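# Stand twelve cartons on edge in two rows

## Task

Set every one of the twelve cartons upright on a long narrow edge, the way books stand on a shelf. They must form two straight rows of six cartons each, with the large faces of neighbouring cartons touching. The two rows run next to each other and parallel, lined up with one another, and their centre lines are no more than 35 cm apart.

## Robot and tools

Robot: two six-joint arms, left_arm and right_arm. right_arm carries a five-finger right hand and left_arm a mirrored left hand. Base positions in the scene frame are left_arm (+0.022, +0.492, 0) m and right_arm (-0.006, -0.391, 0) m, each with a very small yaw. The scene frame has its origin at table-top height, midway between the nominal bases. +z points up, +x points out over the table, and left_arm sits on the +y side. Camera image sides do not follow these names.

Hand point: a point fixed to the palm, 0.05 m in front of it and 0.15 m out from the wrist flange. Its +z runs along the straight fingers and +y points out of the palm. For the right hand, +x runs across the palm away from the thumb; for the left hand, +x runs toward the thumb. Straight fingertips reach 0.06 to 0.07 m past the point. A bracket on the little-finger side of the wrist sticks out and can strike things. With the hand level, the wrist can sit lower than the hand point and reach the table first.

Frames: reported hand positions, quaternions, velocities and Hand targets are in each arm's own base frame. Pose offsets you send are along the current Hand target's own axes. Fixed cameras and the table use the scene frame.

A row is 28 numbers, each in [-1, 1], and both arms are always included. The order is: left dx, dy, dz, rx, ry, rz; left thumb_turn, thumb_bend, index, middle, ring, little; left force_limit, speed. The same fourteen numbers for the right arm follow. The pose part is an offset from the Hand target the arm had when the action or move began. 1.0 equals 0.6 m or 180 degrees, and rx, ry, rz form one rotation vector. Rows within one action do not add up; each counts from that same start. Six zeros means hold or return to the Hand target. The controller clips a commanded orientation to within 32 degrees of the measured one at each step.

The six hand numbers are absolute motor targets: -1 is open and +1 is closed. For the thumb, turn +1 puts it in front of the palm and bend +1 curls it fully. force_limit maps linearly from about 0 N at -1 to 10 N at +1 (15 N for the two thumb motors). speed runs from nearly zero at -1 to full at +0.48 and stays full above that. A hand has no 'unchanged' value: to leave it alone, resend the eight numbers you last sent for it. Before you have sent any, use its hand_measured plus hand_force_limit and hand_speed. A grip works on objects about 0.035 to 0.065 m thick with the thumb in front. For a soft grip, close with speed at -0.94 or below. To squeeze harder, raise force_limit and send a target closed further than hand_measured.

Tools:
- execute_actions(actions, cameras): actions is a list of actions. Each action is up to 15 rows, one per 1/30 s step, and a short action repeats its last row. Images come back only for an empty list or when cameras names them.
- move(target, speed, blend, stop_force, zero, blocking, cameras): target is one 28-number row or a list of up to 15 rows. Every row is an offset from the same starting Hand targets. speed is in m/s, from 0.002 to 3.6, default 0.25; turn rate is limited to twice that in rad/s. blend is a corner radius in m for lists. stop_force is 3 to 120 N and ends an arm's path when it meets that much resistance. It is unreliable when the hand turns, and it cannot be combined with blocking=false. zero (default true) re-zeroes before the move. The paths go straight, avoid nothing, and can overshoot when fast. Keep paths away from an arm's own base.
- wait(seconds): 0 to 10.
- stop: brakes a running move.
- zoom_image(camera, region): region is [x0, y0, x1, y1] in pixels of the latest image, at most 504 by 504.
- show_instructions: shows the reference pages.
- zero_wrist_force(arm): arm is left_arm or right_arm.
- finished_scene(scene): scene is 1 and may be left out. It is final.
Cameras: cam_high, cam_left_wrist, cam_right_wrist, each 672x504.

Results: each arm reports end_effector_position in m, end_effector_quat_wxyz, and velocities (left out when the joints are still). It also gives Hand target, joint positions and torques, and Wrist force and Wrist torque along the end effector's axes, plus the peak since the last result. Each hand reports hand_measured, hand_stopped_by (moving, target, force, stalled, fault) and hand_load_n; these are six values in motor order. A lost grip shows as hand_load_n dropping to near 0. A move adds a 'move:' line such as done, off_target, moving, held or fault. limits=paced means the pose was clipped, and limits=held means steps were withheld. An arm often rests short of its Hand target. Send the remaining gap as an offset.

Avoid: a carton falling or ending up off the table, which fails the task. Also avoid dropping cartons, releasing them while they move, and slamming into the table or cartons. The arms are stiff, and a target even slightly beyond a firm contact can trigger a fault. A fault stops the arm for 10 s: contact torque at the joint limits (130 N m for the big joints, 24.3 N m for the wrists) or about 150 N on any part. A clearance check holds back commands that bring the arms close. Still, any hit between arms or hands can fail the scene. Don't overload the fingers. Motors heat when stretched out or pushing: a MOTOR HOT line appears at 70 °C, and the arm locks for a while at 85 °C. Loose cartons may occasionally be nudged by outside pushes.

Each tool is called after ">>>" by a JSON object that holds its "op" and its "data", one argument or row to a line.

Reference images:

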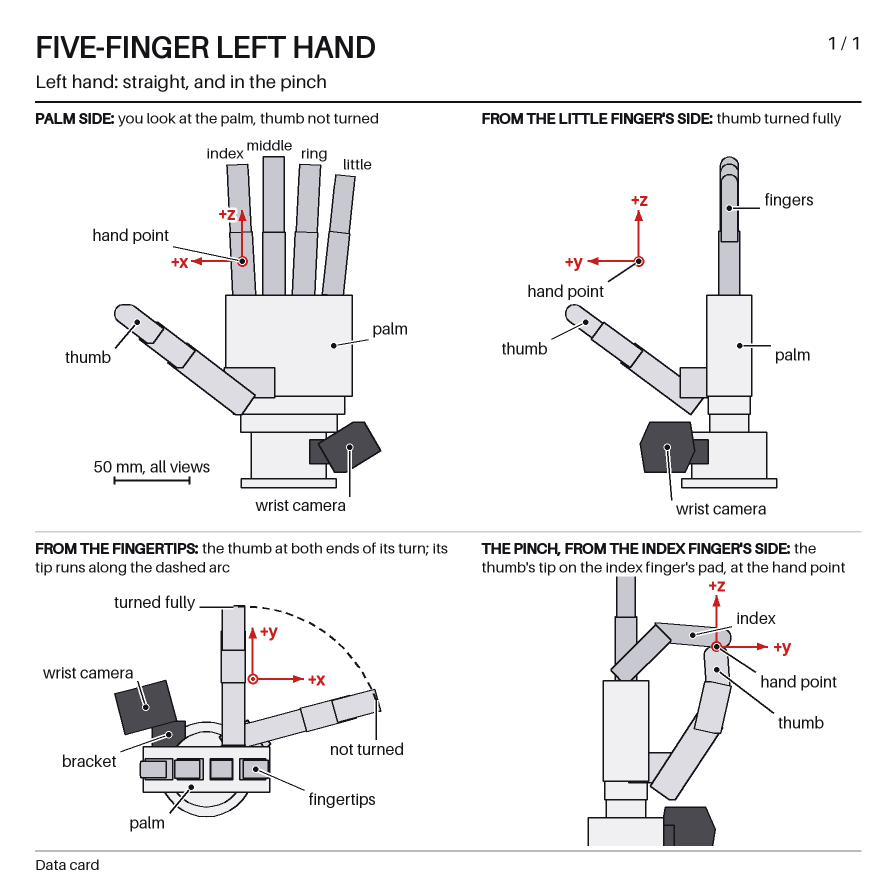

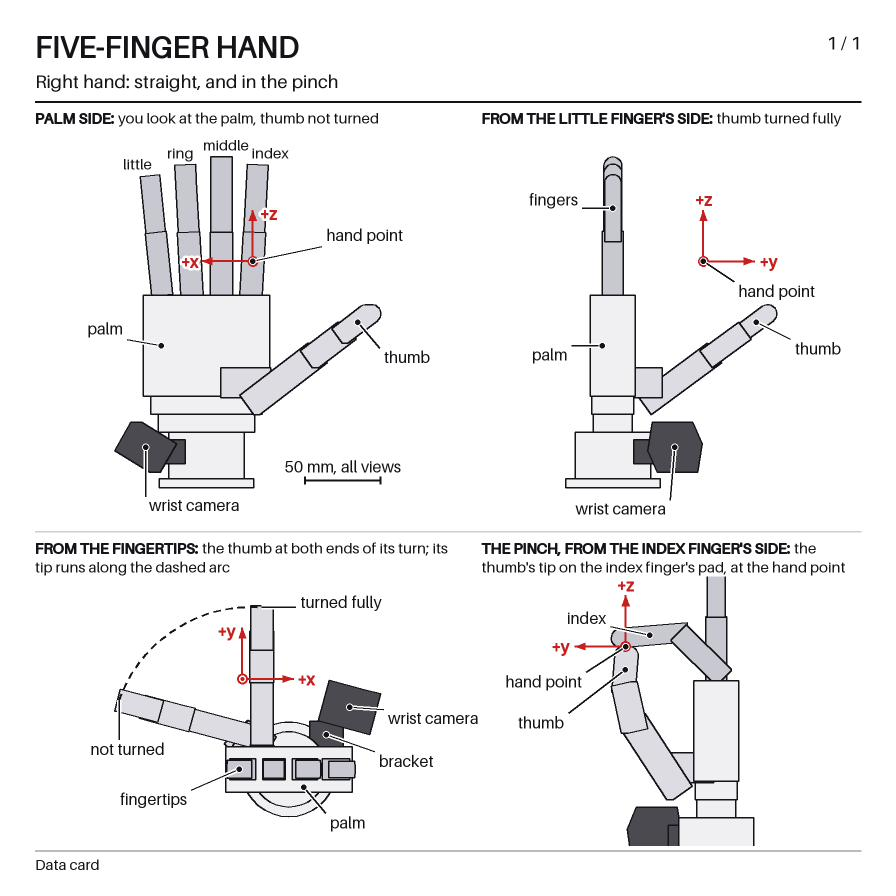

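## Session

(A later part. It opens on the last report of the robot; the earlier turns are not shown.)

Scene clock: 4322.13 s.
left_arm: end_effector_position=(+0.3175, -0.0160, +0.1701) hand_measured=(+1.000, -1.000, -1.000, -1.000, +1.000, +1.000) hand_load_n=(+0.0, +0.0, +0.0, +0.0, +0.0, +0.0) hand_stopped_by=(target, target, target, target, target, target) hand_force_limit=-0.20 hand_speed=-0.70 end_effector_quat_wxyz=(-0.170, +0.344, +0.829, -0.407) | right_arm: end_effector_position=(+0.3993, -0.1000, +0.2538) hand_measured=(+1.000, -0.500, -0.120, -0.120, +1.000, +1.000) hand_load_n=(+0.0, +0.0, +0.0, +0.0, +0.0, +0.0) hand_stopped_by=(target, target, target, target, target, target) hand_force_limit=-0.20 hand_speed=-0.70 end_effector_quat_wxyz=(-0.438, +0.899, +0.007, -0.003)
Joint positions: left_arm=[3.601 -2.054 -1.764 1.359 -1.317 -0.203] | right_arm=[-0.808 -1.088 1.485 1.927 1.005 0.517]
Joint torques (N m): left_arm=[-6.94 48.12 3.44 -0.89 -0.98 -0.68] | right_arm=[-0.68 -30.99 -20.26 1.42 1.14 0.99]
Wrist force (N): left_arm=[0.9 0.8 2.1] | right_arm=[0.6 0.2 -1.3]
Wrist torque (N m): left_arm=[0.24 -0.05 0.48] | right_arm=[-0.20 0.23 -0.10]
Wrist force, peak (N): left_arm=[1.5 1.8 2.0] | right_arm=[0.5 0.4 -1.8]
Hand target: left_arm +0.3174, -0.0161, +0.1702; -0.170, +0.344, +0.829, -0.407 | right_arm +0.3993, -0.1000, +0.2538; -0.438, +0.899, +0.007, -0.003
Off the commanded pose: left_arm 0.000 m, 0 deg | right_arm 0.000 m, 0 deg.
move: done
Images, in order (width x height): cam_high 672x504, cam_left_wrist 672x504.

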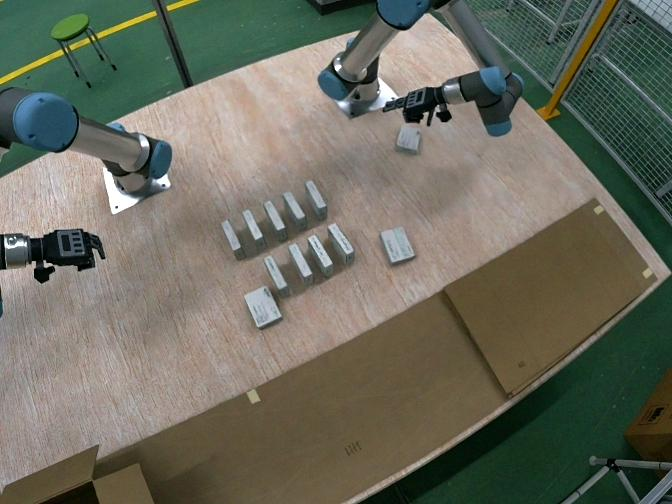

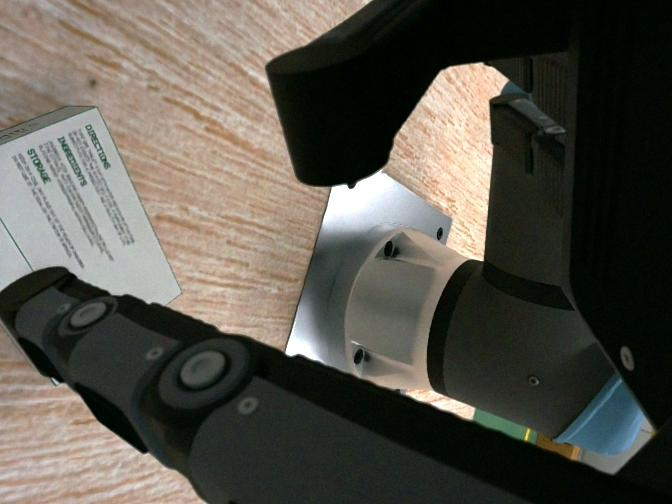

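>>> {"op": "move", "data": {
  "target": [0.0037,0.0828,0.0427,0,0.0242,0.0186,1,-1,-1,-1,1,1,-0.2,-0.7,0,0,0,0,0,0,1,-0.5,-0.12,-0.12,1,1,-0.2,-0.7],
  "speed": 0.1,
  "cameras": ["cam_high","cam_left_wrist"]
}}

>>> {"op": "zoom_image", "data": {
  "camera": "cam_left_wrist",
  "region": [0, 0, 360, 360]
}}

Scene clock: 4357.40 s.
left_arm: end_effector_position=(+0.3230, -0.0074, +0.1152) hand_measured=(+1.000, -1.000, -1.000, -1.000, +1.000, +1.000) hand_load_n=(+0.0, +0.0, +0.0, +0.0, +0.0, +0.0) hand_stopped_by=(target, target, target, target, target, target) hand_force_limit=-0.20 hand_speed=-0.70 end_effector_quat_wxyz=(-0.189, +0.384, +0.811, -0.399) | right_arm: end_effector_position=(+0.3993, -0.1000, +0.2538) hand_measured=(+1.000, -0.500, -0.120, -0.120, +1.000, +1.000) hand_load_n=(+0.0, +0.0, +0.0, +0.0, +0.0, +0.0) hand_stopped_by=(target, target, target, target, target, target) hand_force_limit=-0.20 hand_speed=-0.70 end_effector_quat_wxyz=(-0.438, +0.899, +0.007, -0.003)
Joint positions: left_arm=[3.578 -2.166 -1.76 1.456 -1.374 -0.156] | right_arm=[-0.808 -1.088 1.485 1.927 1.005 0.517]
Joint torques (N m): left_arm=[7.97 41.27 7.19 -3.48 2.19 -2.92] | right_arm=[-0.88 -32.95 -21.36 1.4 0.93 1.02]
Wrist force (N): left_arm=[1.0 0.6 2.1] | right_arm=[0.3 0.4 -1.8]
Wrist torque (N m): left_arm=[0.21 -0.04 0.45] | right_arm=[-0.15 0.29 -0.11]
Wrist force, peak (N): left_arm=[1.0 2.0 2.7] | right_arm=[0.5 0.2 -1.9]
Hand target: left_arm +0.3229, -0.0074, +0.1152; -0.189, +0.384, +0.811, -0.399 | right_arm +0.3993, -0.1000, +0.2538; -0.438, +0.899, +0.007, -0.003
Off the commanded pose: left_arm 0.000 m, 0 deg | right_arm 0.000 m, 0 deg.
move: done
Images, in order (width x height): cam_high 672x504, cam_left_wrist 672x504.

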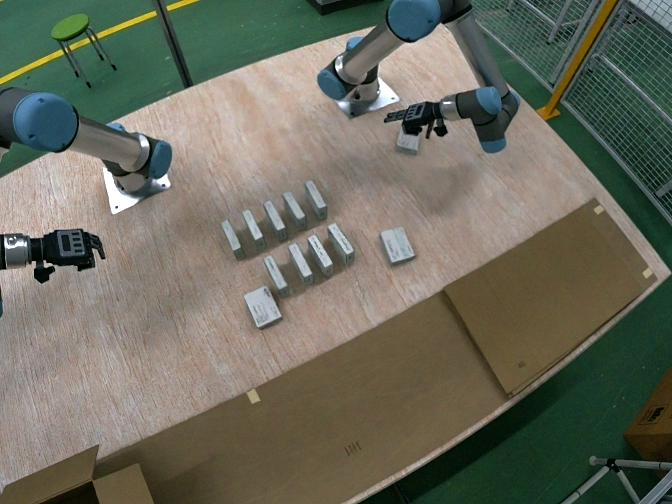

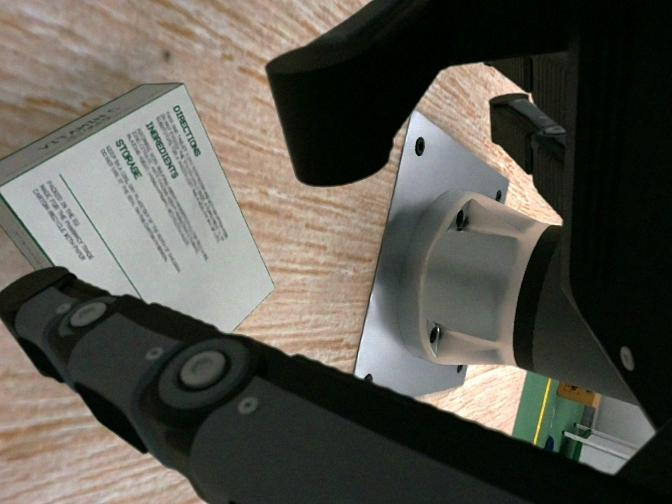

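Scaled by 1.400 from the camera's 672x504 image, which has a finer 960x720 frame.

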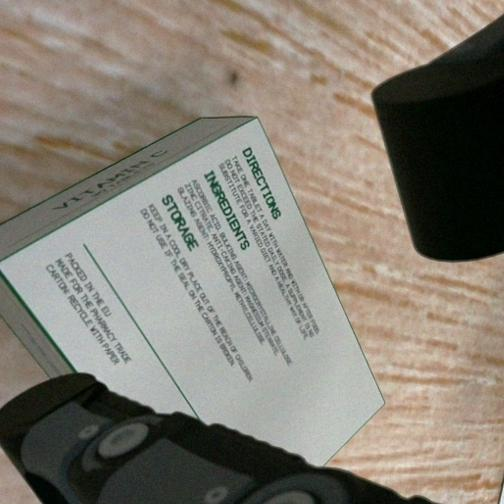

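>>> {"op": "move", "data": {
  "target": [
    [0,0.1059,0.0815,0,0,0,1,-1,-1,-1,1,1,-0.2,-0.7,0,0,0,0,0,0,1,-0.5,-0.12,-0.12,1,1,-0.2,-0.7],
    [0,0.0973,0.0927,0,0,0,1,-1,-1,-1,1,1,-0.2,-0.7,0,0,0,0,0,0,1,-0.5,-0.12,-0.12,1,1,-0.2,-0.7]
  ],
  "speed": [0.06,0.03],
  "cameras": ["cam_high","cam_left_wrist"]
}}

>>> {"op": "move", "data": {
  "target": [0,0,0,0,0,0,1,-1,0.2,0.2,1,1,-0.2,-0.85,0,0,0,0,0,0,1,-0.5,-0.12,-0.12,1,1,-0.2,-0.7],
  "speed": 0.03,
  "cameras": ["cam_high","cam_left_wrist"]
}}

Scene clock: 4379.80 s.
left_arm: end_effector_position=(+0.3163, -0.0128, +0.0350) hand_measured=(+1.000, -1.000, -1.000, -1.000, +1.000, +1.000) hand_load_n=(+0.0, +0.0, +0.0, +0.0, +0.5, +0.0) hand_stopped_by=(target, target, target, target, target, target) hand_force_limit=-0.20 hand_speed=-0.70 end_effector_quat_wxyz=(-0.189, +0.384, +0.811, -0.399) end_effector_velocity=(+0.002, +0.001, +0.000) end_effector_angular_velocity=(+0.001, -0.003, +0.001) | right_arm: end_effector_position=(+0.3993, -0.1000, +0.2538) hand_measured=(+1.000, -0.500, -0.120, -0.120, +1.000, +1.000) hand_load_n=(+0.0, +0.0, +0.0, +0.0, +0.0, +0.0) hand_stopped_by=(target, target, target, target, target, target) hand_force_limit=-0.20 hand_speed=-0.70 end_effector_quat_wxyz=(-0.438, +0.899, +0.007, -0.003)
Joint positions: left_arm=[3.573 -2.301 -1.802 1.634 -1.37 -0.159] | right_arm=[-0.808 -1.088 1.485 1.927 1.005 0.517]
Joint velocities: left_arm=[0.001 -0.001 0.007 -0.003 0 0] | right_arm=[within noise]
Joint torques (N m): left_arm=[4 29.35 20.11 -4.74 0.68 -1.5] | right_arm=[-0.11 -31.67 -21.25 1.37 1.02 1.13]
Wrist force (N): left_arm=[1.3 0.6 2.2] | right_arm=[0.3 0.2 -1.6]
Wrist torque (N m): left_arm=[0.20 -0.10 0.52] | right_arm=[-0.18 0.27 -0.12]
Wrist force, peak (N): left_arm=[1.7 1.4 2.6] | right_arm=[0.5 0.2 -1.7]
Hand target: left_arm +0.3163, -0.0126, +0.0350; -0.189, +0.384, +0.811, -0.399 | right_arm +0.3993, -0.1000, +0.2538; -0.438, +0.899, +0.007, -0.003
Off the commanded pose: left_arm 0.000 m, 0 deg | right_arm 0.000 m, 0 deg.
move: done
Images, in order (width x height): cam_high 672x504, cam_left_wrist 672x504.

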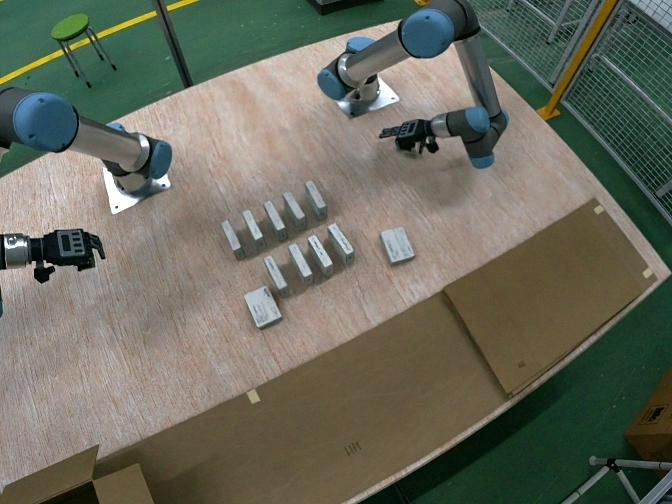

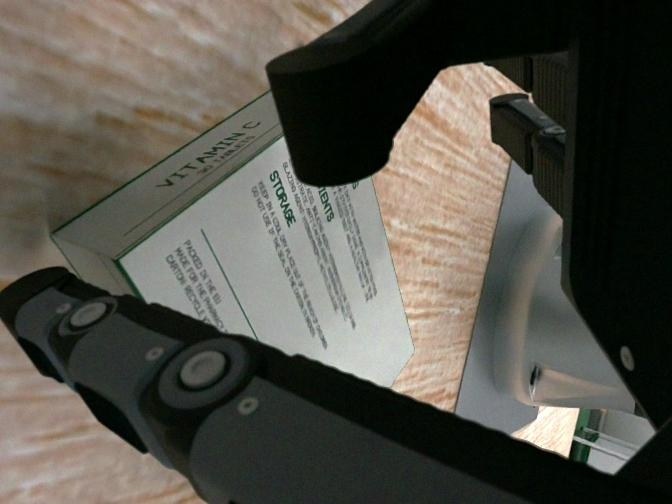

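Scene clock: 4382.07 s.
left_arm: end_effector_position=(+0.3163, -0.0126, +0.0350) hand_measured=(+1.000, -1.000, -0.210, -0.170, +1.000, +1.000) hand_load_n=(+0.0, +2.5, +4.0, +8.5, +0.0, +0.0) hand_stopped_by=(target, target, force, force, target, target) hand_force_limit=-0.20 hand_speed=-0.85 end_effector_quat_wxyz=(-0.189, +0.384, +0.811, -0.399) | right_arm: end_effector_position=(+0.3993, -0.1000, +0.2538) hand_measured=(+1.000, -0.500, -0.120, -0.120, +1.000, +1.000) hand_load_n=(+0.0, +0.5, +0.0, +0.0, +0.0, +0.0) hand_stopped_by=(target, target, target, target, target, target) hand_force_limit=-0.20 hand_speed=-0.70 end_effector_quat_wxyz=(-0.438, +0.899, +0.007, -0.003)
Joint positions: left_arm=[3.574 -2.302 -1.801 1.634 -1.371 -0.158] | right_arm=[-0.808 -1.088 1.485 1.927 1.005 0.517]
Joint torques (N m): left_arm=[7.71 28.28 20.43 -3.46 -1.78 2.81] | right_arm=[0.11 -32.44 -20.31 1.46 0.93 1.1]
Wrist force (N): left_arm=[1.6 0.6 2.3] | right_arm=[0.3 0.3 -1.7]
Wrist torque (N m): left_arm=[0.19 -0.12 0.51] | right_arm=[-0.15 0.28 -0.12]
Wrist force, peak (N): left_arm=[1.5 1.1 2.4] | right_arm=[0.6 0.2 -2.0]
Hand target: left_arm +0.3163, -0.0126, +0.0350; -0.189, +0.384, +0.811, -0.399 | right_arm +0.3993, -0.1000, +0.2538; -0.438, +0.899, +0.007, -0.003
Off the commanded pose: left_arm 0.000 m, 0 deg | right_arm 0.000 m, 0 deg.
move: done
Images, in order (width x height): cam_high 672x504, cam_left_wrist 672x504.

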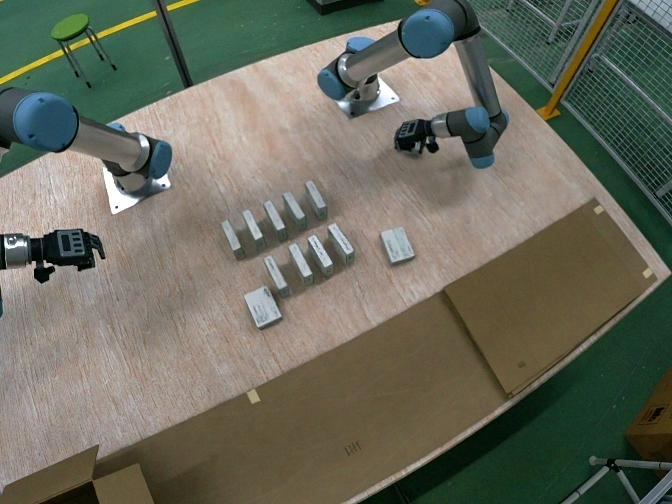

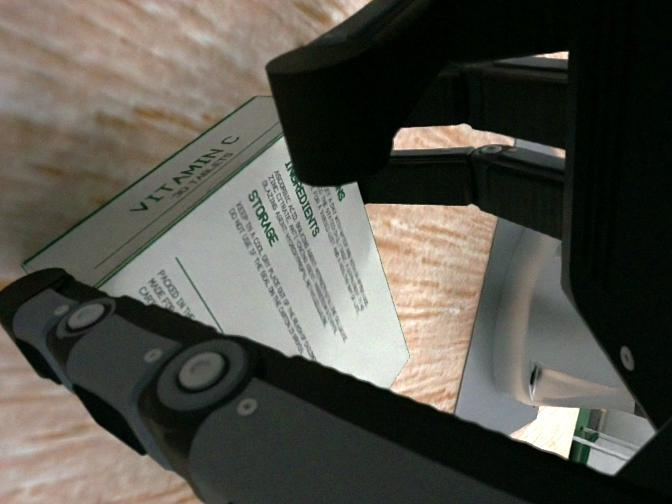

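>>> {"op": "move", "data": {
  "target": [
    [0,-0.1717,-0.1322,0,0,0,1,-1,0.2,0.2,1,1,-0.2,-0.85,0,0,0,0,0,0,1,-0.5,-0.12,-0.12,1,1,-0.2,-0.7],
    [-0.476,-0.1757,-0.2773,0,-0.1475,-0.1135,1,-1,0.2,0.2,1,1,-0.2,-0.85,0,0,0,0,0,0,1,-0.5,-0.12,-0.12,1,1,-0.2,-0.7]
  ],
  "speed": [0.06,0.15],
  "blend": [0.02,0],
  "cameras": ["cam_high","cam_left_wrist"]
}}

Scene clock: 4443.40 s.
left_arm: end_effector_position=(+0.5496, -0.1909, +0.2196) hand_measured=(+1.000, -1.000, -0.210, -0.170, +1.000, +1.000) hand_load_n=(+0.0, +2.0, +4.0, +8.5, +0.0, +0.0) hand_stopped_by=(target, target, force, force, target, target) hand_force_limit=-0.20 hand_speed=-0.85 end_effector_quat_wxyz=(-0.066, +0.134, +0.887, -0.436) | right_arm: end_effector_position=(+0.3993, -0.1000, +0.2538) hand_measured=(+1.000, -0.500, -0.120, -0.120, +1.000, +1.000) hand_load_n=(+0.0, +0.0, +0.0, +0.0, +0.0, +0.0) hand_stopped_by=(target, target, target, target, target, target) hand_force_limit=-0.20 hand_speed=-0.70 end_effector_quat_wxyz=(-0.438, +0.899, +0.007, -0.003)
Joint positions: left_arm=[3.282 -2.411 -0.922 1.256 -0.773 -0.914] | right_arm=[-0.808 -1.088 1.485 1.927 1.005 0.517]
Joint torques (N m): left_arm=[4.77 58.36 29.85 -4.47 2.61 -2.83] | right_arm=[0.51 -32.8 -19.69 1.46 1.07 1.48]
Wrist force (N): left_arm=[1.4 1.2 2.1] | right_arm=[0.3 0.4 -1.3]
Wrist torque (N m): left_arm=[0.26 -0.13 0.32] | right_arm=[-0.16 0.27 -0.11]
Wrist force, peak (N): left_arm=[1.4 2.0 2.8] | right_arm=[0.6 0.5 -1.8]
Hand target: left_arm +0.5497, -0.1909, +0.2197; -0.066, +0.134, +0.887, -0.436 | right_arm +0.3993, -0.1000, +0.2538; -0.438, +0.899, +0.007, -0.003
Off the commanded pose: left_arm 0.000 m, 0 deg | right_arm 0.000 m, 0 deg.
move: done
Images, in order (width x height): cam_high 672x504, cam_left_wrist 672x504.

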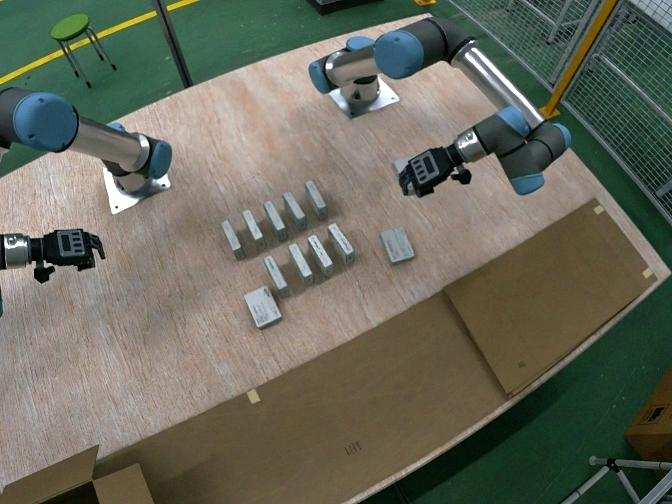

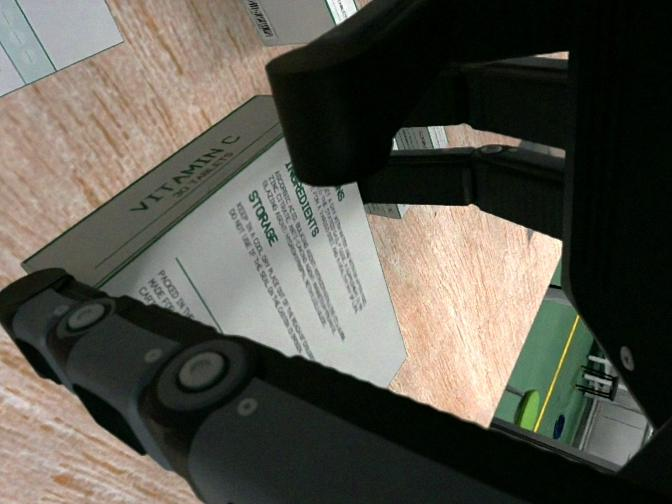

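>>> {"op": "move", "data": {
  "target": [
    [0,0,0,0,-0.0644,-0.4958,1,-1,0.2,0.2,1,1,-0.2,-0.85,0,0,0,0,0,0,1,-0.5,-0.12,-0.12,1,1,-0.2,-0.7],
    [-0.0073,0.0644,0.1076,0,-0.1289,-0.9917,1,-1,0.2,0.2,1,1,-0.2,-0.85,0,0,0,0,0,0,1,-0.5,-0.12,-0.12,1,1,-0.2,-0.7]
  ],
  "speed": 0.25,
  "blend": 0.02,
  "cameras": ["cam_high","cam_left_wrist"]
}}

>>> {"op": "zoom_image", "data": {
  "camera": "cam_high",
  "region": [360, 180, 440, 280]
}}

Scene clock: 4466.30 s.
left_arm: end_effector_position=(+0.5457, -0.2185, +0.1497) hand_measured=(+1.000, -1.000, -0.210, -0.170, +1.000, +1.000) hand_load_n=(+0.5, +2.0, +4.5, +9.0, +0.0, +0.0) hand_stopped_by=(target, target, force, force, target, target) hand_force_limit=-0.20 hand_speed=-0.85 end_effector_quat_wxyz=(+0.318, +0.936, -0.141, -0.048) | right_arm: end_effector_position=(+0.3993, -0.1000, +0.2538) hand_measured=(+1.000, -0.500, -0.120, -0.120, +1.000, +1.000) hand_load_n=(+0.0, +0.0, +0.0, +0.0, +0.0, +0.0) hand_stopped_by=(target, target, target, target, target, target) hand_force_limit=-0.20 hand_speed=-0.70 end_effector_quat_wxyz=(-0.438, +0.899, +0.007, -0.003)
Joint positions: left_arm=[3.344 -2.373 -1.248 1.696 -1.007 -4.107] | right_arm=[-0.808 -1.088 1.485 1.927 1.005 0.517]
Joint torques (N m): left_arm=[5.76 43.48 27.85 -3.75 3.15 -2.24] | right_arm=[-0.37 -32.94 -19.4 1.42 1.11 1.35]
Wrist force (N): left_arm=[0.4 -0.3 2.1] | right_arm=[0.5 0.3 -1.3]
Wrist torque (N m): left_arm=[-0.08 0.00 0.00] | right_arm=[-0.19 0.24 -0.11]
Wrist force, peak (N): left_arm=[1.6 1.4 2.4] | right_arm=[0.5 0.0 -2.0]
Hand target: left_arm +0.5457, -0.2185, +0.1497; +0.318, +0.936, -0.141, -0.048 | right_arm +0.3993, -0.1000, +0.2538; -0.438, +0.899, +0.007, -0.003
Off the commanded pose: left_arm 0.000 m, 0 deg | right_arm 0.000 m, 0 deg.
move: done
Images, in order (width x height): cam_high 672x504, cam_left_wrist 672x504.

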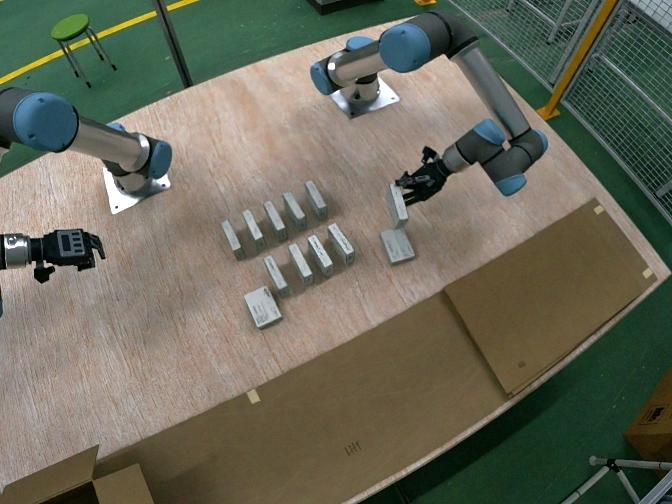

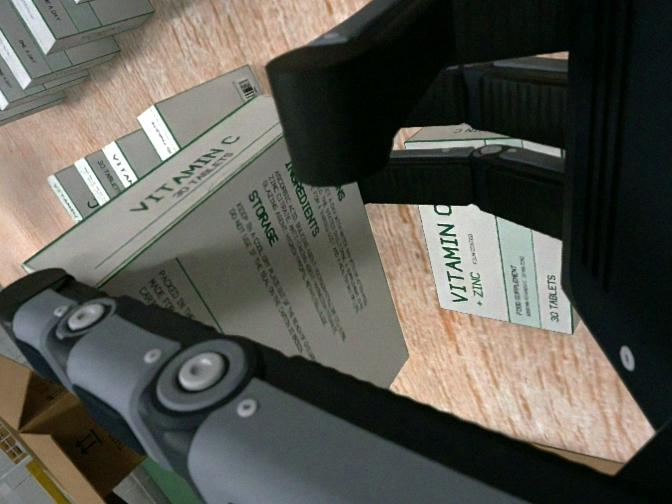

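Scaled by 5.040 from the camera's 672x504 image, which has a finer 960x720 frame.

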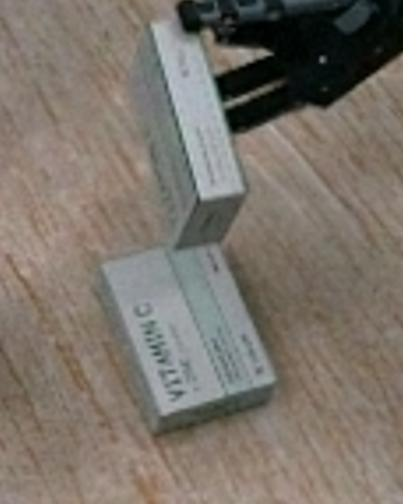

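>>> {"op": "move", "data": {
  "target": [0.0063,-0.0574,0.0814,0,0.0149,-0.0194,1,-1,0.2,0.2,1,1,-0.2,-0.85,0,0,0,0,0,0,1,-0.5,-0.12,-0.12,1,1,-0.2,-0.7],
  "speed": 0.06,
  "cameras": ["cam_high","cam_left_wrist"]
}}

>>> {"op": "zoom_image", "data": {
  "camera": "cam_high",
  "region": [360, 180, 440, 280]
}}

Scene clock: 4517.23 s.
left_arm: end_effector_position=(+0.5485, -0.2220, +0.0899) hand_measured=(+1.000, -1.000, -0.210, -0.170, +1.000, +1.000) hand_load_n=(+0.5, +2.0, +4.5, +9.0, +0.0, +0.0) hand_stopped_by=(target, target, force, force, target, target) hand_force_limit=-0.20 hand_speed=-0.85 end_effector_quat_wxyz=(+0.320, +0.941, -0.105, -0.036) | right_arm: end_effector_position=(+0.3993, -0.1000, +0.2538) hand_measured=(+1.000, -0.500, -0.120, -0.120, +1.000, +1.000) hand_load_n=(+0.0, +0.5, +0.0, +0.0, +0.5, +0.0) hand_stopped_by=(target, target, target, target, target, target) hand_force_limit=-0.20 hand_speed=-0.70 end_effector_quat_wxyz=(-0.438, +0.899, +0.007, -0.003)
Joint positions: left_arm=[3.345 -2.419 -1.324 1.864 -0.983 -4.193] | right_arm=[-0.808 -1.088 1.485 1.927 1.005 0.517]
Joint torques (N m): left_arm=[4.44 63.62 26.45 -3.77 -1.37 2.87] | right_arm=[1.06 -32.46 -20.09 1.47 0.89 1.44]
Wrist force (N): left_arm=[0.2 -0.3 2.1] | right_arm=[0.6 0.4 -1.4]
Wrist torque (N m): left_arm=[-0.06 0.03 0.05] | right_arm=[-0.17 0.23 -0.09]
Wrist force, peak (N): left_arm=[0.2 -1.0 2.5] | right_arm=[0.4 0.7 -1.7]
Hand target: left_arm +0.5486, -0.2219, +0.0899; +0.320, +0.941, -0.105, -0.036 | right_arm +0.3993, -0.1000, +0.2538; -0.438, +0.899, +0.007, -0.003
Off the commanded pose: left_arm 0.000 m, 0 deg | right_arm 0.000 m, 0 deg.
move: done
Images, in order (width x height): cam_high 672x504, cam_left_wrist 672x504.

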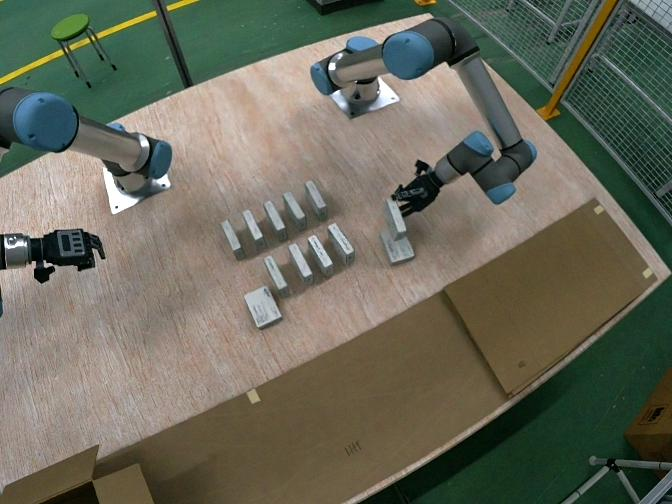

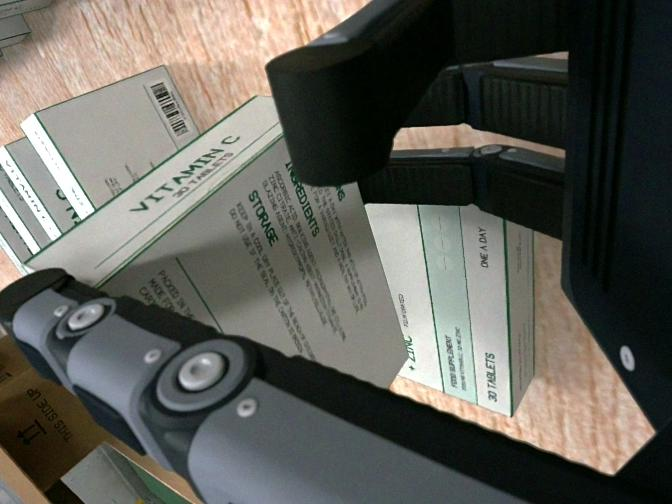

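Scaled by 5.040 from the camera's 672x504 image, which has a finer 960x720 frame.

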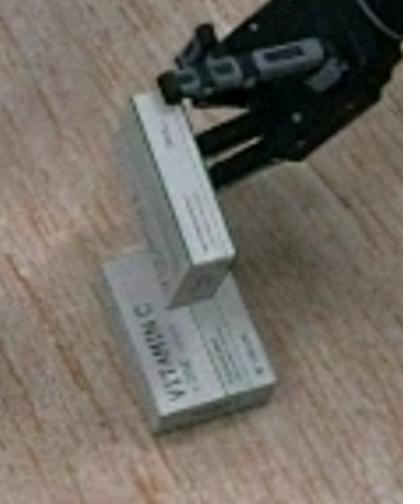

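>>> {"op": "move", "data": {
  "target": [0,-0.0254,0.033,0,0,0,1,-1,0.2,0.2,1,1,-0.2,-0.85,0,0,0,0,0,0,1,-0.5,-0.12,-0.12,1,1,-0.2,-0.7],
  "speed": 0.03,
  "cameras": ["cam_high","cam_left_wrist"]
}}

>>> {"op": "zoom_image", "data": {
  "camera": "cam_high",
  "region": [360, 180, 440, 280]
}}

Scene clock: 4528.40 s.
left_arm: end_effector_position=(+0.5485, -0.2219, +0.0647) hand_measured=(+1.000, -1.000, -0.210, -0.170, +1.000, +1.000) hand_load_n=(+0.5, +1.5, +4.5, +9.0, +0.0, +0.0) hand_stopped_by=(target, target, force, force, target, target) hand_force_limit=-0.20 hand_speed=-0.85 end_effector_quat_wxyz=(+0.320, +0.941, -0.105, -0.036) | right_arm: end_effector_position=(+0.3993, -0.1000, +0.2538) hand_measured=(+1.000, -0.500, -0.120, -0.120, +1.000, +1.000) hand_load_n=(+0.0, +0.0, +0.0, +0.0, +0.0, +0.0) hand_stopped_by=(target, target, target, target, target, target) hand_force_limit=-0.20 hand_speed=-0.70 end_effector_quat_wxyz=(-0.438, +0.899, +0.007, -0.003)
Joint positions: left_arm=[3.345 -2.455 -1.331 1.907 -0.983 -4.192] | right_arm=[-0.808 -1.088 1.485 1.927 1.005 0.517]
Joint torques (N m): left_arm=[5.09 62.78 10.45 -4.94 -1.09 2.73] | right_arm=[0.09 -33.2 -20.23 1.34 1.07 1.55]
Wrist force (N): left_arm=[0.7 -0.4 2.1] | right_arm=[0.2 0.2 -1.5]
Wrist torque (N m): left_arm=[-0.07 -0.02 0.07] | right_arm=[-0.20 0.29 -0.13]
Wrist force, peak (N): left_arm=[0.1 -0.9 2.2] | right_arm=[0.4 0.1 -1.8]
Hand target: left_arm +0.5485, -0.2219, +0.0650; +0.320, +0.941, -0.105, -0.036 | right_arm +0.3993, -0.1000, +0.2538; -0.438, +0.899, +0.007, -0.003
Off the commanded pose: left_arm 0.000 m, 0 deg | right_arm 0.000 m, 0 deg.
move: done
Images, in order (width x height): cam_high 672x504, cam_left_wrist 672x504.

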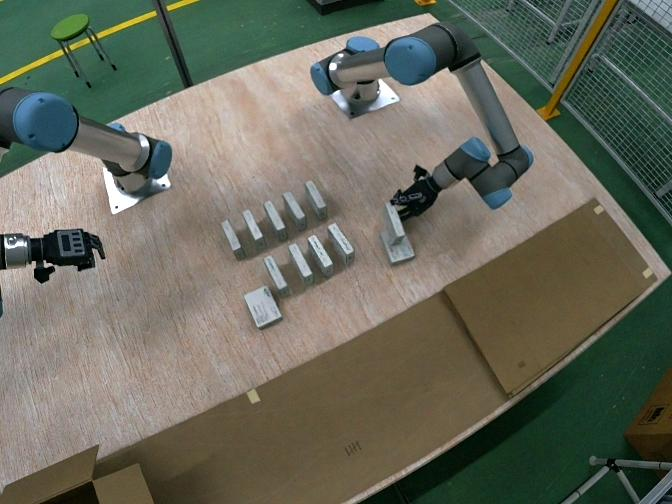

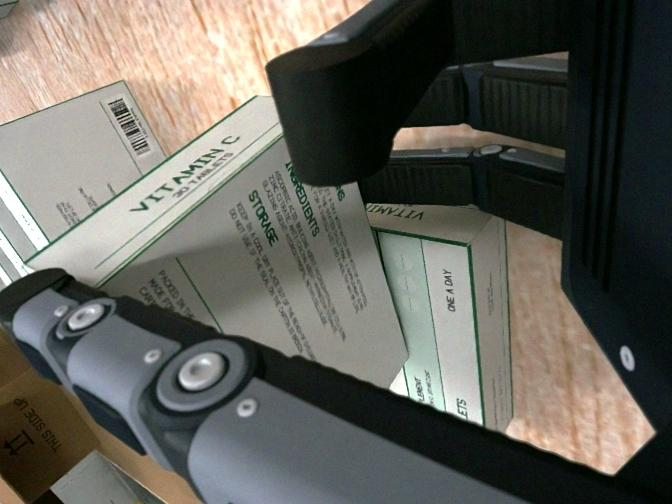

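Scaled by 5.040 from the camera's 672x504 image, which has a finer 960x720 frame.

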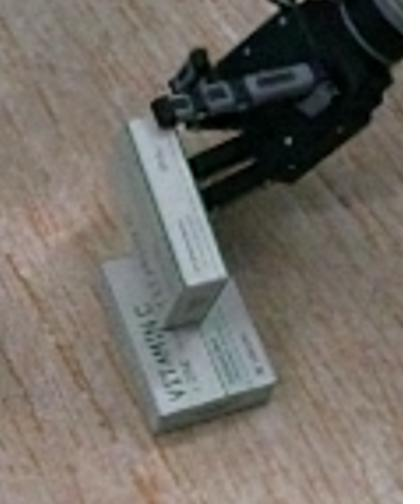

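>>> {"op": "move", "data": {
  "target": [0,-0.01627,0.02113,0,0,0,1,-1,0.2,0.2,1,1,-0.2,-0.85,0,0,0,0,0,0,1,-0.5,-0.12,-0.12,1,1,-0.2,-0.7],
  "speed": 0.01,
  "stop_force": 3,
  "cameras": ["cam_high","cam_left_wrist"]
}}

>>> {"op": "zoom_image", "data": {
  "camera": "cam_high",
  "region": [360, 180, 440, 280]
}}

Scene clock: 4539.00 s.
left_arm: end_effector_position=(+0.5486, -0.2219, +0.0621) hand_measured=(+1.000, -1.000, -0.210, -0.170, +1.000, +1.000) hand_load_n=(-4.5, +2.5, +2.0, +8.5, +0.0, +0.0) hand_stopped_by=(target, target, force, force, target, target) hand_force_limit=-0.20 hand_speed=-0.85 end_effector_quat_wxyz=(+0.320, +0.941, -0.105, -0.036) | right_arm: end_effector_position=(+0.3993, -0.1000, +0.2538) hand_measured=(+1.000, -0.500, -0.120, -0.120, +1.000, +1.000) hand_load_n=(+0.0, +0.0, +0.0, +0.0, +0.0, +0.0) hand_stopped_by=(target, target, target, target, target, target) hand_force_limit=-0.20 hand_speed=-0.70 end_effector_quat_wxyz=(-0.438, +0.899, +0.007, -0.003)
Joint positions: left_arm=[3.345 -2.459 -1.332 1.912 -0.983 -4.192] | right_arm=[-0.808 -1.088 1.485 1.927 1.005 0.517]
Joint torques (N m): left_arm=[7.07 61.75 25.06 -4.61 1.52 0.06] | right_arm=[1.11 -33.33 -19.71 1.3 0.95 1.39]
Wrist force (N): left_arm=[-0.5 1.0 -0.1] | right_arm=[0.3 0.2 -1.4]
Wrist torque (N m): left_arm=[-0.13 0.18 0.13] | right_arm=[-0.19 0.27 -0.12]
Wrist force, peak (N): left_arm=[-1.0 2.0 -1.0] | right_arm=[0.3 0.0 -1.8]
Hand target: left_arm +0.5486, -0.2219, +0.0621; +0.320, +0.941, -0.105, -0.036 (not the last commanded pose) | right_arm +0.3993, -0.1000, +0.2538; -0.438, +0.899, +0.007, -0.003
Off the commanded pose: left_arm 0.013 m, 0 deg | right_arm 0.000 m, 0 deg.
move: contact (left_arm)
Images, in order (width x height): cam_high 672x504, cam_left_wrist 672x504.

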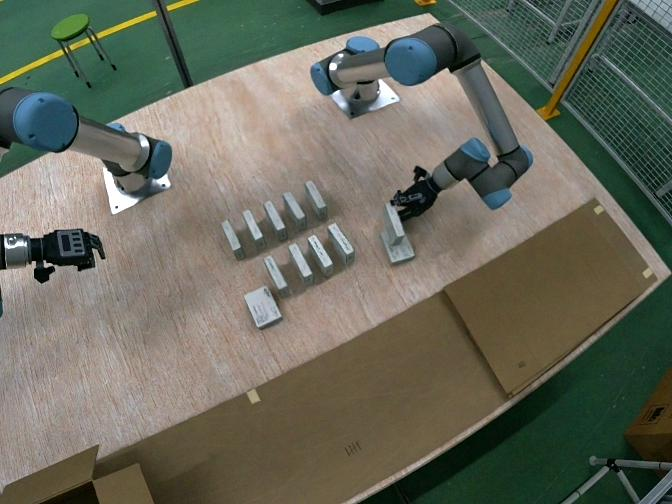

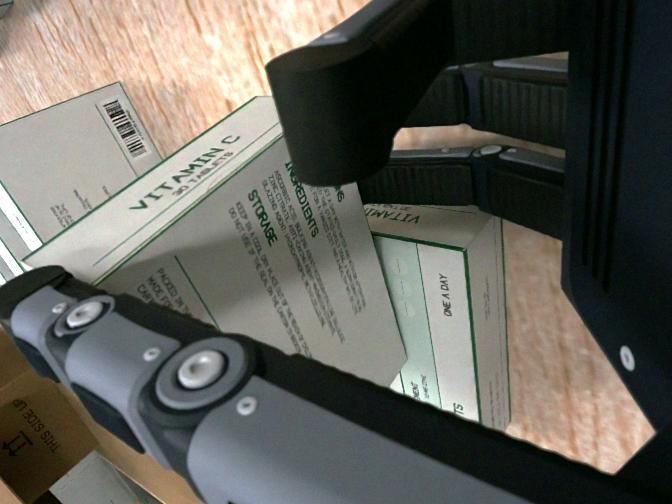

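Scaled by 5.040 from the camera's 672x504 image, which has a finer 960x720 frame.

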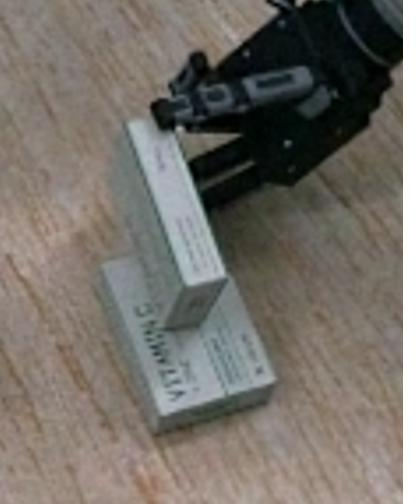

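>>> {"op": "move", "data": {
  "target": [0,-0.0102,0.0132,0,0,0,1,-1,0.2,0.2,1,1,-0.2,-0.85,0,0,0,0,0,0,1,-0.5,-0.12,-0.12,1,1,-0.2,-0.7],
  "speed": 0.01,
  "stop_force": 3,
  "cameras": ["cam_high","cam_left_wrist"]
}}

>>> {"op": "zoom_image", "data": {
  "camera": "cam_high",
  "region": [360, 180, 440, 280]
}}

>>> {"op": "zoom_image", "data": {
  "camera": "cam_left_wrist",
  "region": [200, 80, 560, 440]
}}

Scene clock: 4600.83 s.
left_arm: end_effector_position=(+0.5486, -0.2219, +0.0521) hand_measured=(+1.000, -1.000, -0.210, -0.170, +1.000, +1.000) hand_load_n=(-6.5, +2.0, +0.5, +7.0, +0.0, +0.0) hand_stopped_by=(target, target, force, force, target, target) hand_force_limit=-0.20 hand_speed=-0.85 end_effector_quat_wxyz=(+0.320, +0.941, -0.105, -0.036) | right_arm: end_effector_position=(+0.3993, -0.1000, +0.2538) hand_measured=(+1.000, -0.500, -0.120, -0.120, +1.000, +1.000) hand_load_n=(+0.0, -0.5, +0.0, +0.0, +0.0, +0.0) hand_stopped_by=(target, target, target, target, target, target) hand_force_limit=-0.20 hand_speed=-0.70 end_effector_quat_wxyz=(-0.438, +0.899, +0.007, -0.003)
Joint positions: left_arm=[3.345 -2.474 -1.333 1.928 -0.983 -4.192] | right_arm=[-0.808 -1.088 1.485 1.927 1.005 0.517]
Joint torques (N m): left_arm=[7.62 61.87 9.63 -4.4 -0.59 2.56] | right_arm=[1.45 -34.36 -19.32 1.74 0.99 1.41]
Wrist force (N): left_arm=[-1.2 2.3 -1.1] | right_arm=[0.6 0.5 -1.5]
Wrist torque (N m): left_arm=[-0.03 0.26 0.15] | right_arm=[-0.15 0.23 -0.10]
Wrist force, peak (N): left_arm=[-1.2 2.5 -1.3] | right_arm=[0.5 0.5 -1.8]
Hand target: left_arm +0.5486, -0.2219, +0.0521; +0.320, +0.941, -0.105, -0.036 | right_arm +0.3993, -0.1000, +0.2538; -0.438, +0.899, +0.007, -0.003
Off the commanded pose: left_arm 0.000 m, 0 deg | right_arm 0.000 m, 0 deg.
move: done
Images, in order (width x height): cam_high 672x504, cam_left_wrist 672x504.

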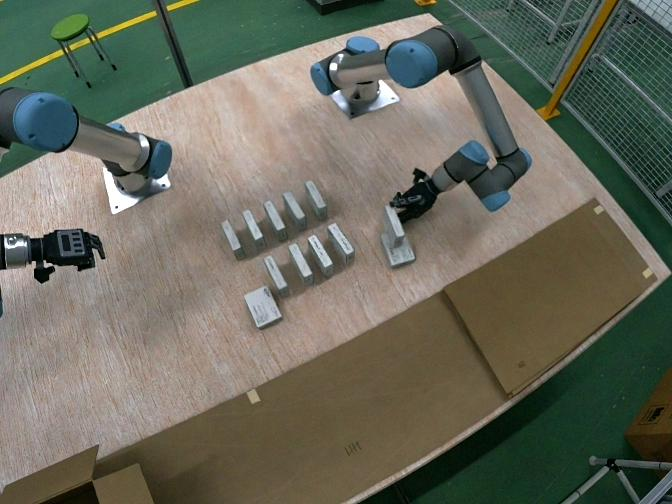

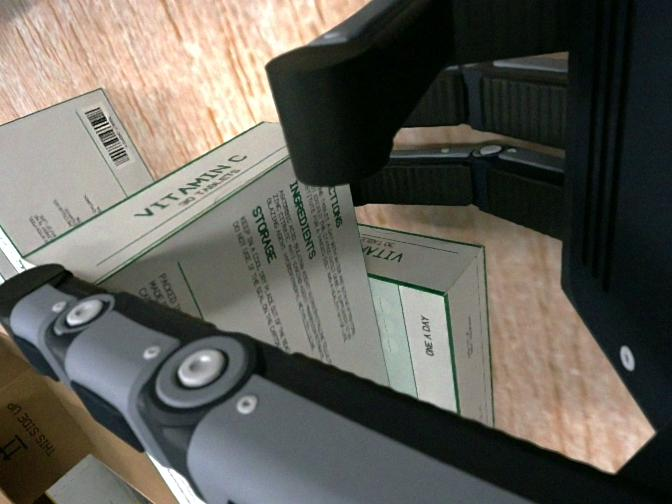

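Scaled by 5.040 from the camera's 672x504 image, which has a finer 960x720 frame.

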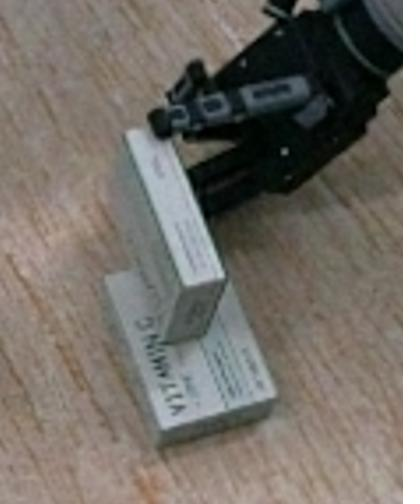

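Scaled by 1.400 from the camera's 672x504 image, which has a finer 960x720 frame.

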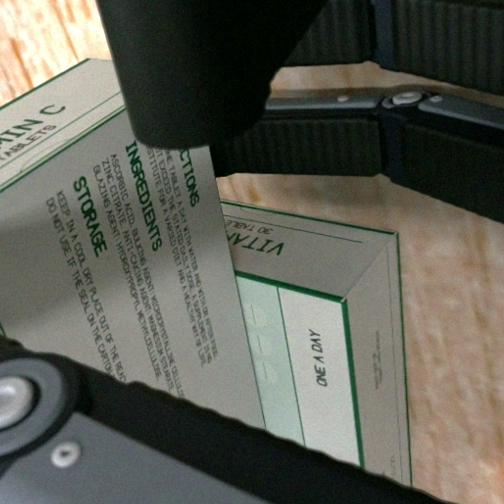

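>>> {"op": "move", "data": {
  "target": [
    [0,0.0041,-0.0053,0,0,0,1,-1,0.2,0.2,1,1,-0.2,-0.85,0,0,0,0,0,0,1,-0.5,-0.12,-0.12,1,1,-0.2,-0.7],
    [0.005,0.0041,-0.0053,0,0,0,1,-1,0.2,0.2,1,1,-0.2,-0.85,0,0,0,0,0,0,1,-0.5,-0.12,-0.12,1,1,-0.2,-0.7],
    [0.005,0.001,-0.0013,0,0,0,1,-1,0.2,0.2,1,1,-0.2,-0.85,0,0,0,0,0,0,1,-0.5,-0.12,-0.12,1,1,-0.2,-0.7]
  ],
  "speed": 0.01,
  "cameras": ["cam_high","cam_left_wrist"]
}}

>>> {"op": "zoom_image", "data": {
  "camera": "cam_high",
  "region": [360, 180, 440, 280]
}}

Scene clock: 4634.83 s.
left_arm: end_effector_position=(+0.5515, -0.2226, +0.0530) hand_measured=(+1.000, -1.000, -0.210, -0.170, +1.000, +1.000) hand_load_n=(-4.0, +1.5, +0.0, +7.5, +0.0, +0.0) hand_stopped_by=(target, target, force, force, target, target) hand_force_limit=-0.20 hand_speed=-0.85 end_effector_quat_wxyz=(+0.320, +0.941, -0.105, -0.036) | right_arm: end_effector_position=(+0.3993, -0.1000, +0.2538) hand_measured=(+1.000, -0.500, -0.120, -0.120, +1.000, +1.000) hand_load_n=(+0.0, +0.0, +0.0, +0.0, +0.0, +0.0) hand_stopped_by=(target, target, target, target, target, target) hand_force_limit=-0.20 hand_speed=-0.70 end_effector_quat_wxyz=(-0.438, +0.899, +0.007, -0.003)
Joint positions: left_arm=[3.343 -2.478 -1.321 1.921 -0.982 -4.195] | right_arm=[-0.808 -1.088 1.485 1.927 1.005 0.517]
Joint torques (N m): left_arm=[3.38 48.91 3.54 -2.06 2.34 1.56] | right_arm=[1.4 -33.98 -19.93 1.38 1.06 1.5]
Wrist force (N): left_arm=[-0.7 1.2 0.1] | right_arm=[0.6 0.4 -1.6]
Wrist torque (N m): left_arm=[-0.06 0.20 0.27] | right_arm=[-0.15 0.23 -0.10]
Wrist force, peak (N): left_arm=[-1.3 2.5 -1.2] | right_arm=[0.4 0.1 -1.8]
Hand target: left_arm +0.5515, -0.2225, +0.0531; +0.320, +0.941, -0.105, -0.036 | right_arm +0.3993, -0.1000, +0.2538; -0.438, +0.899, +0.007, -0.003
Off the commanded pose: left_arm 0.000 m, 0 deg | right_arm 0.000 m, 0 deg.
move: done
Images, in order (width x height): cam_high 672x504, cam_left_wrist 672x504.

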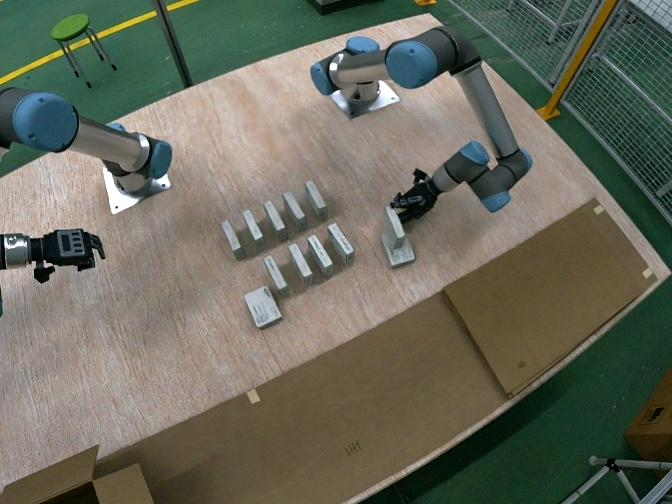

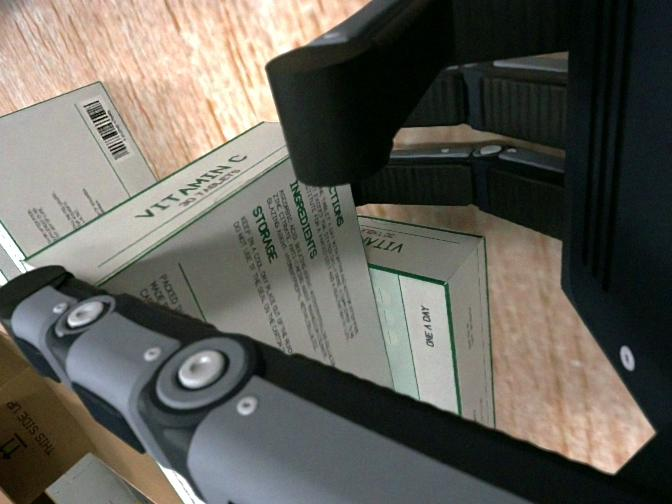

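Scaled by 5.040 from the camera's 672x504 image, which has a finer 960x720 frame.

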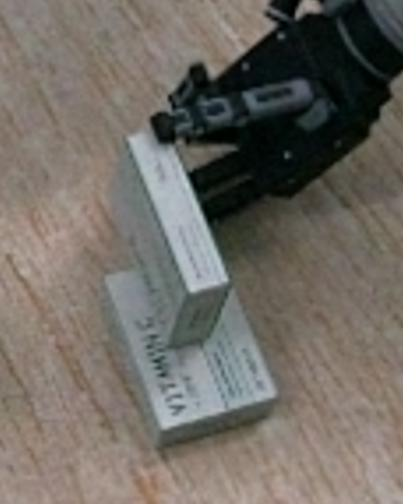

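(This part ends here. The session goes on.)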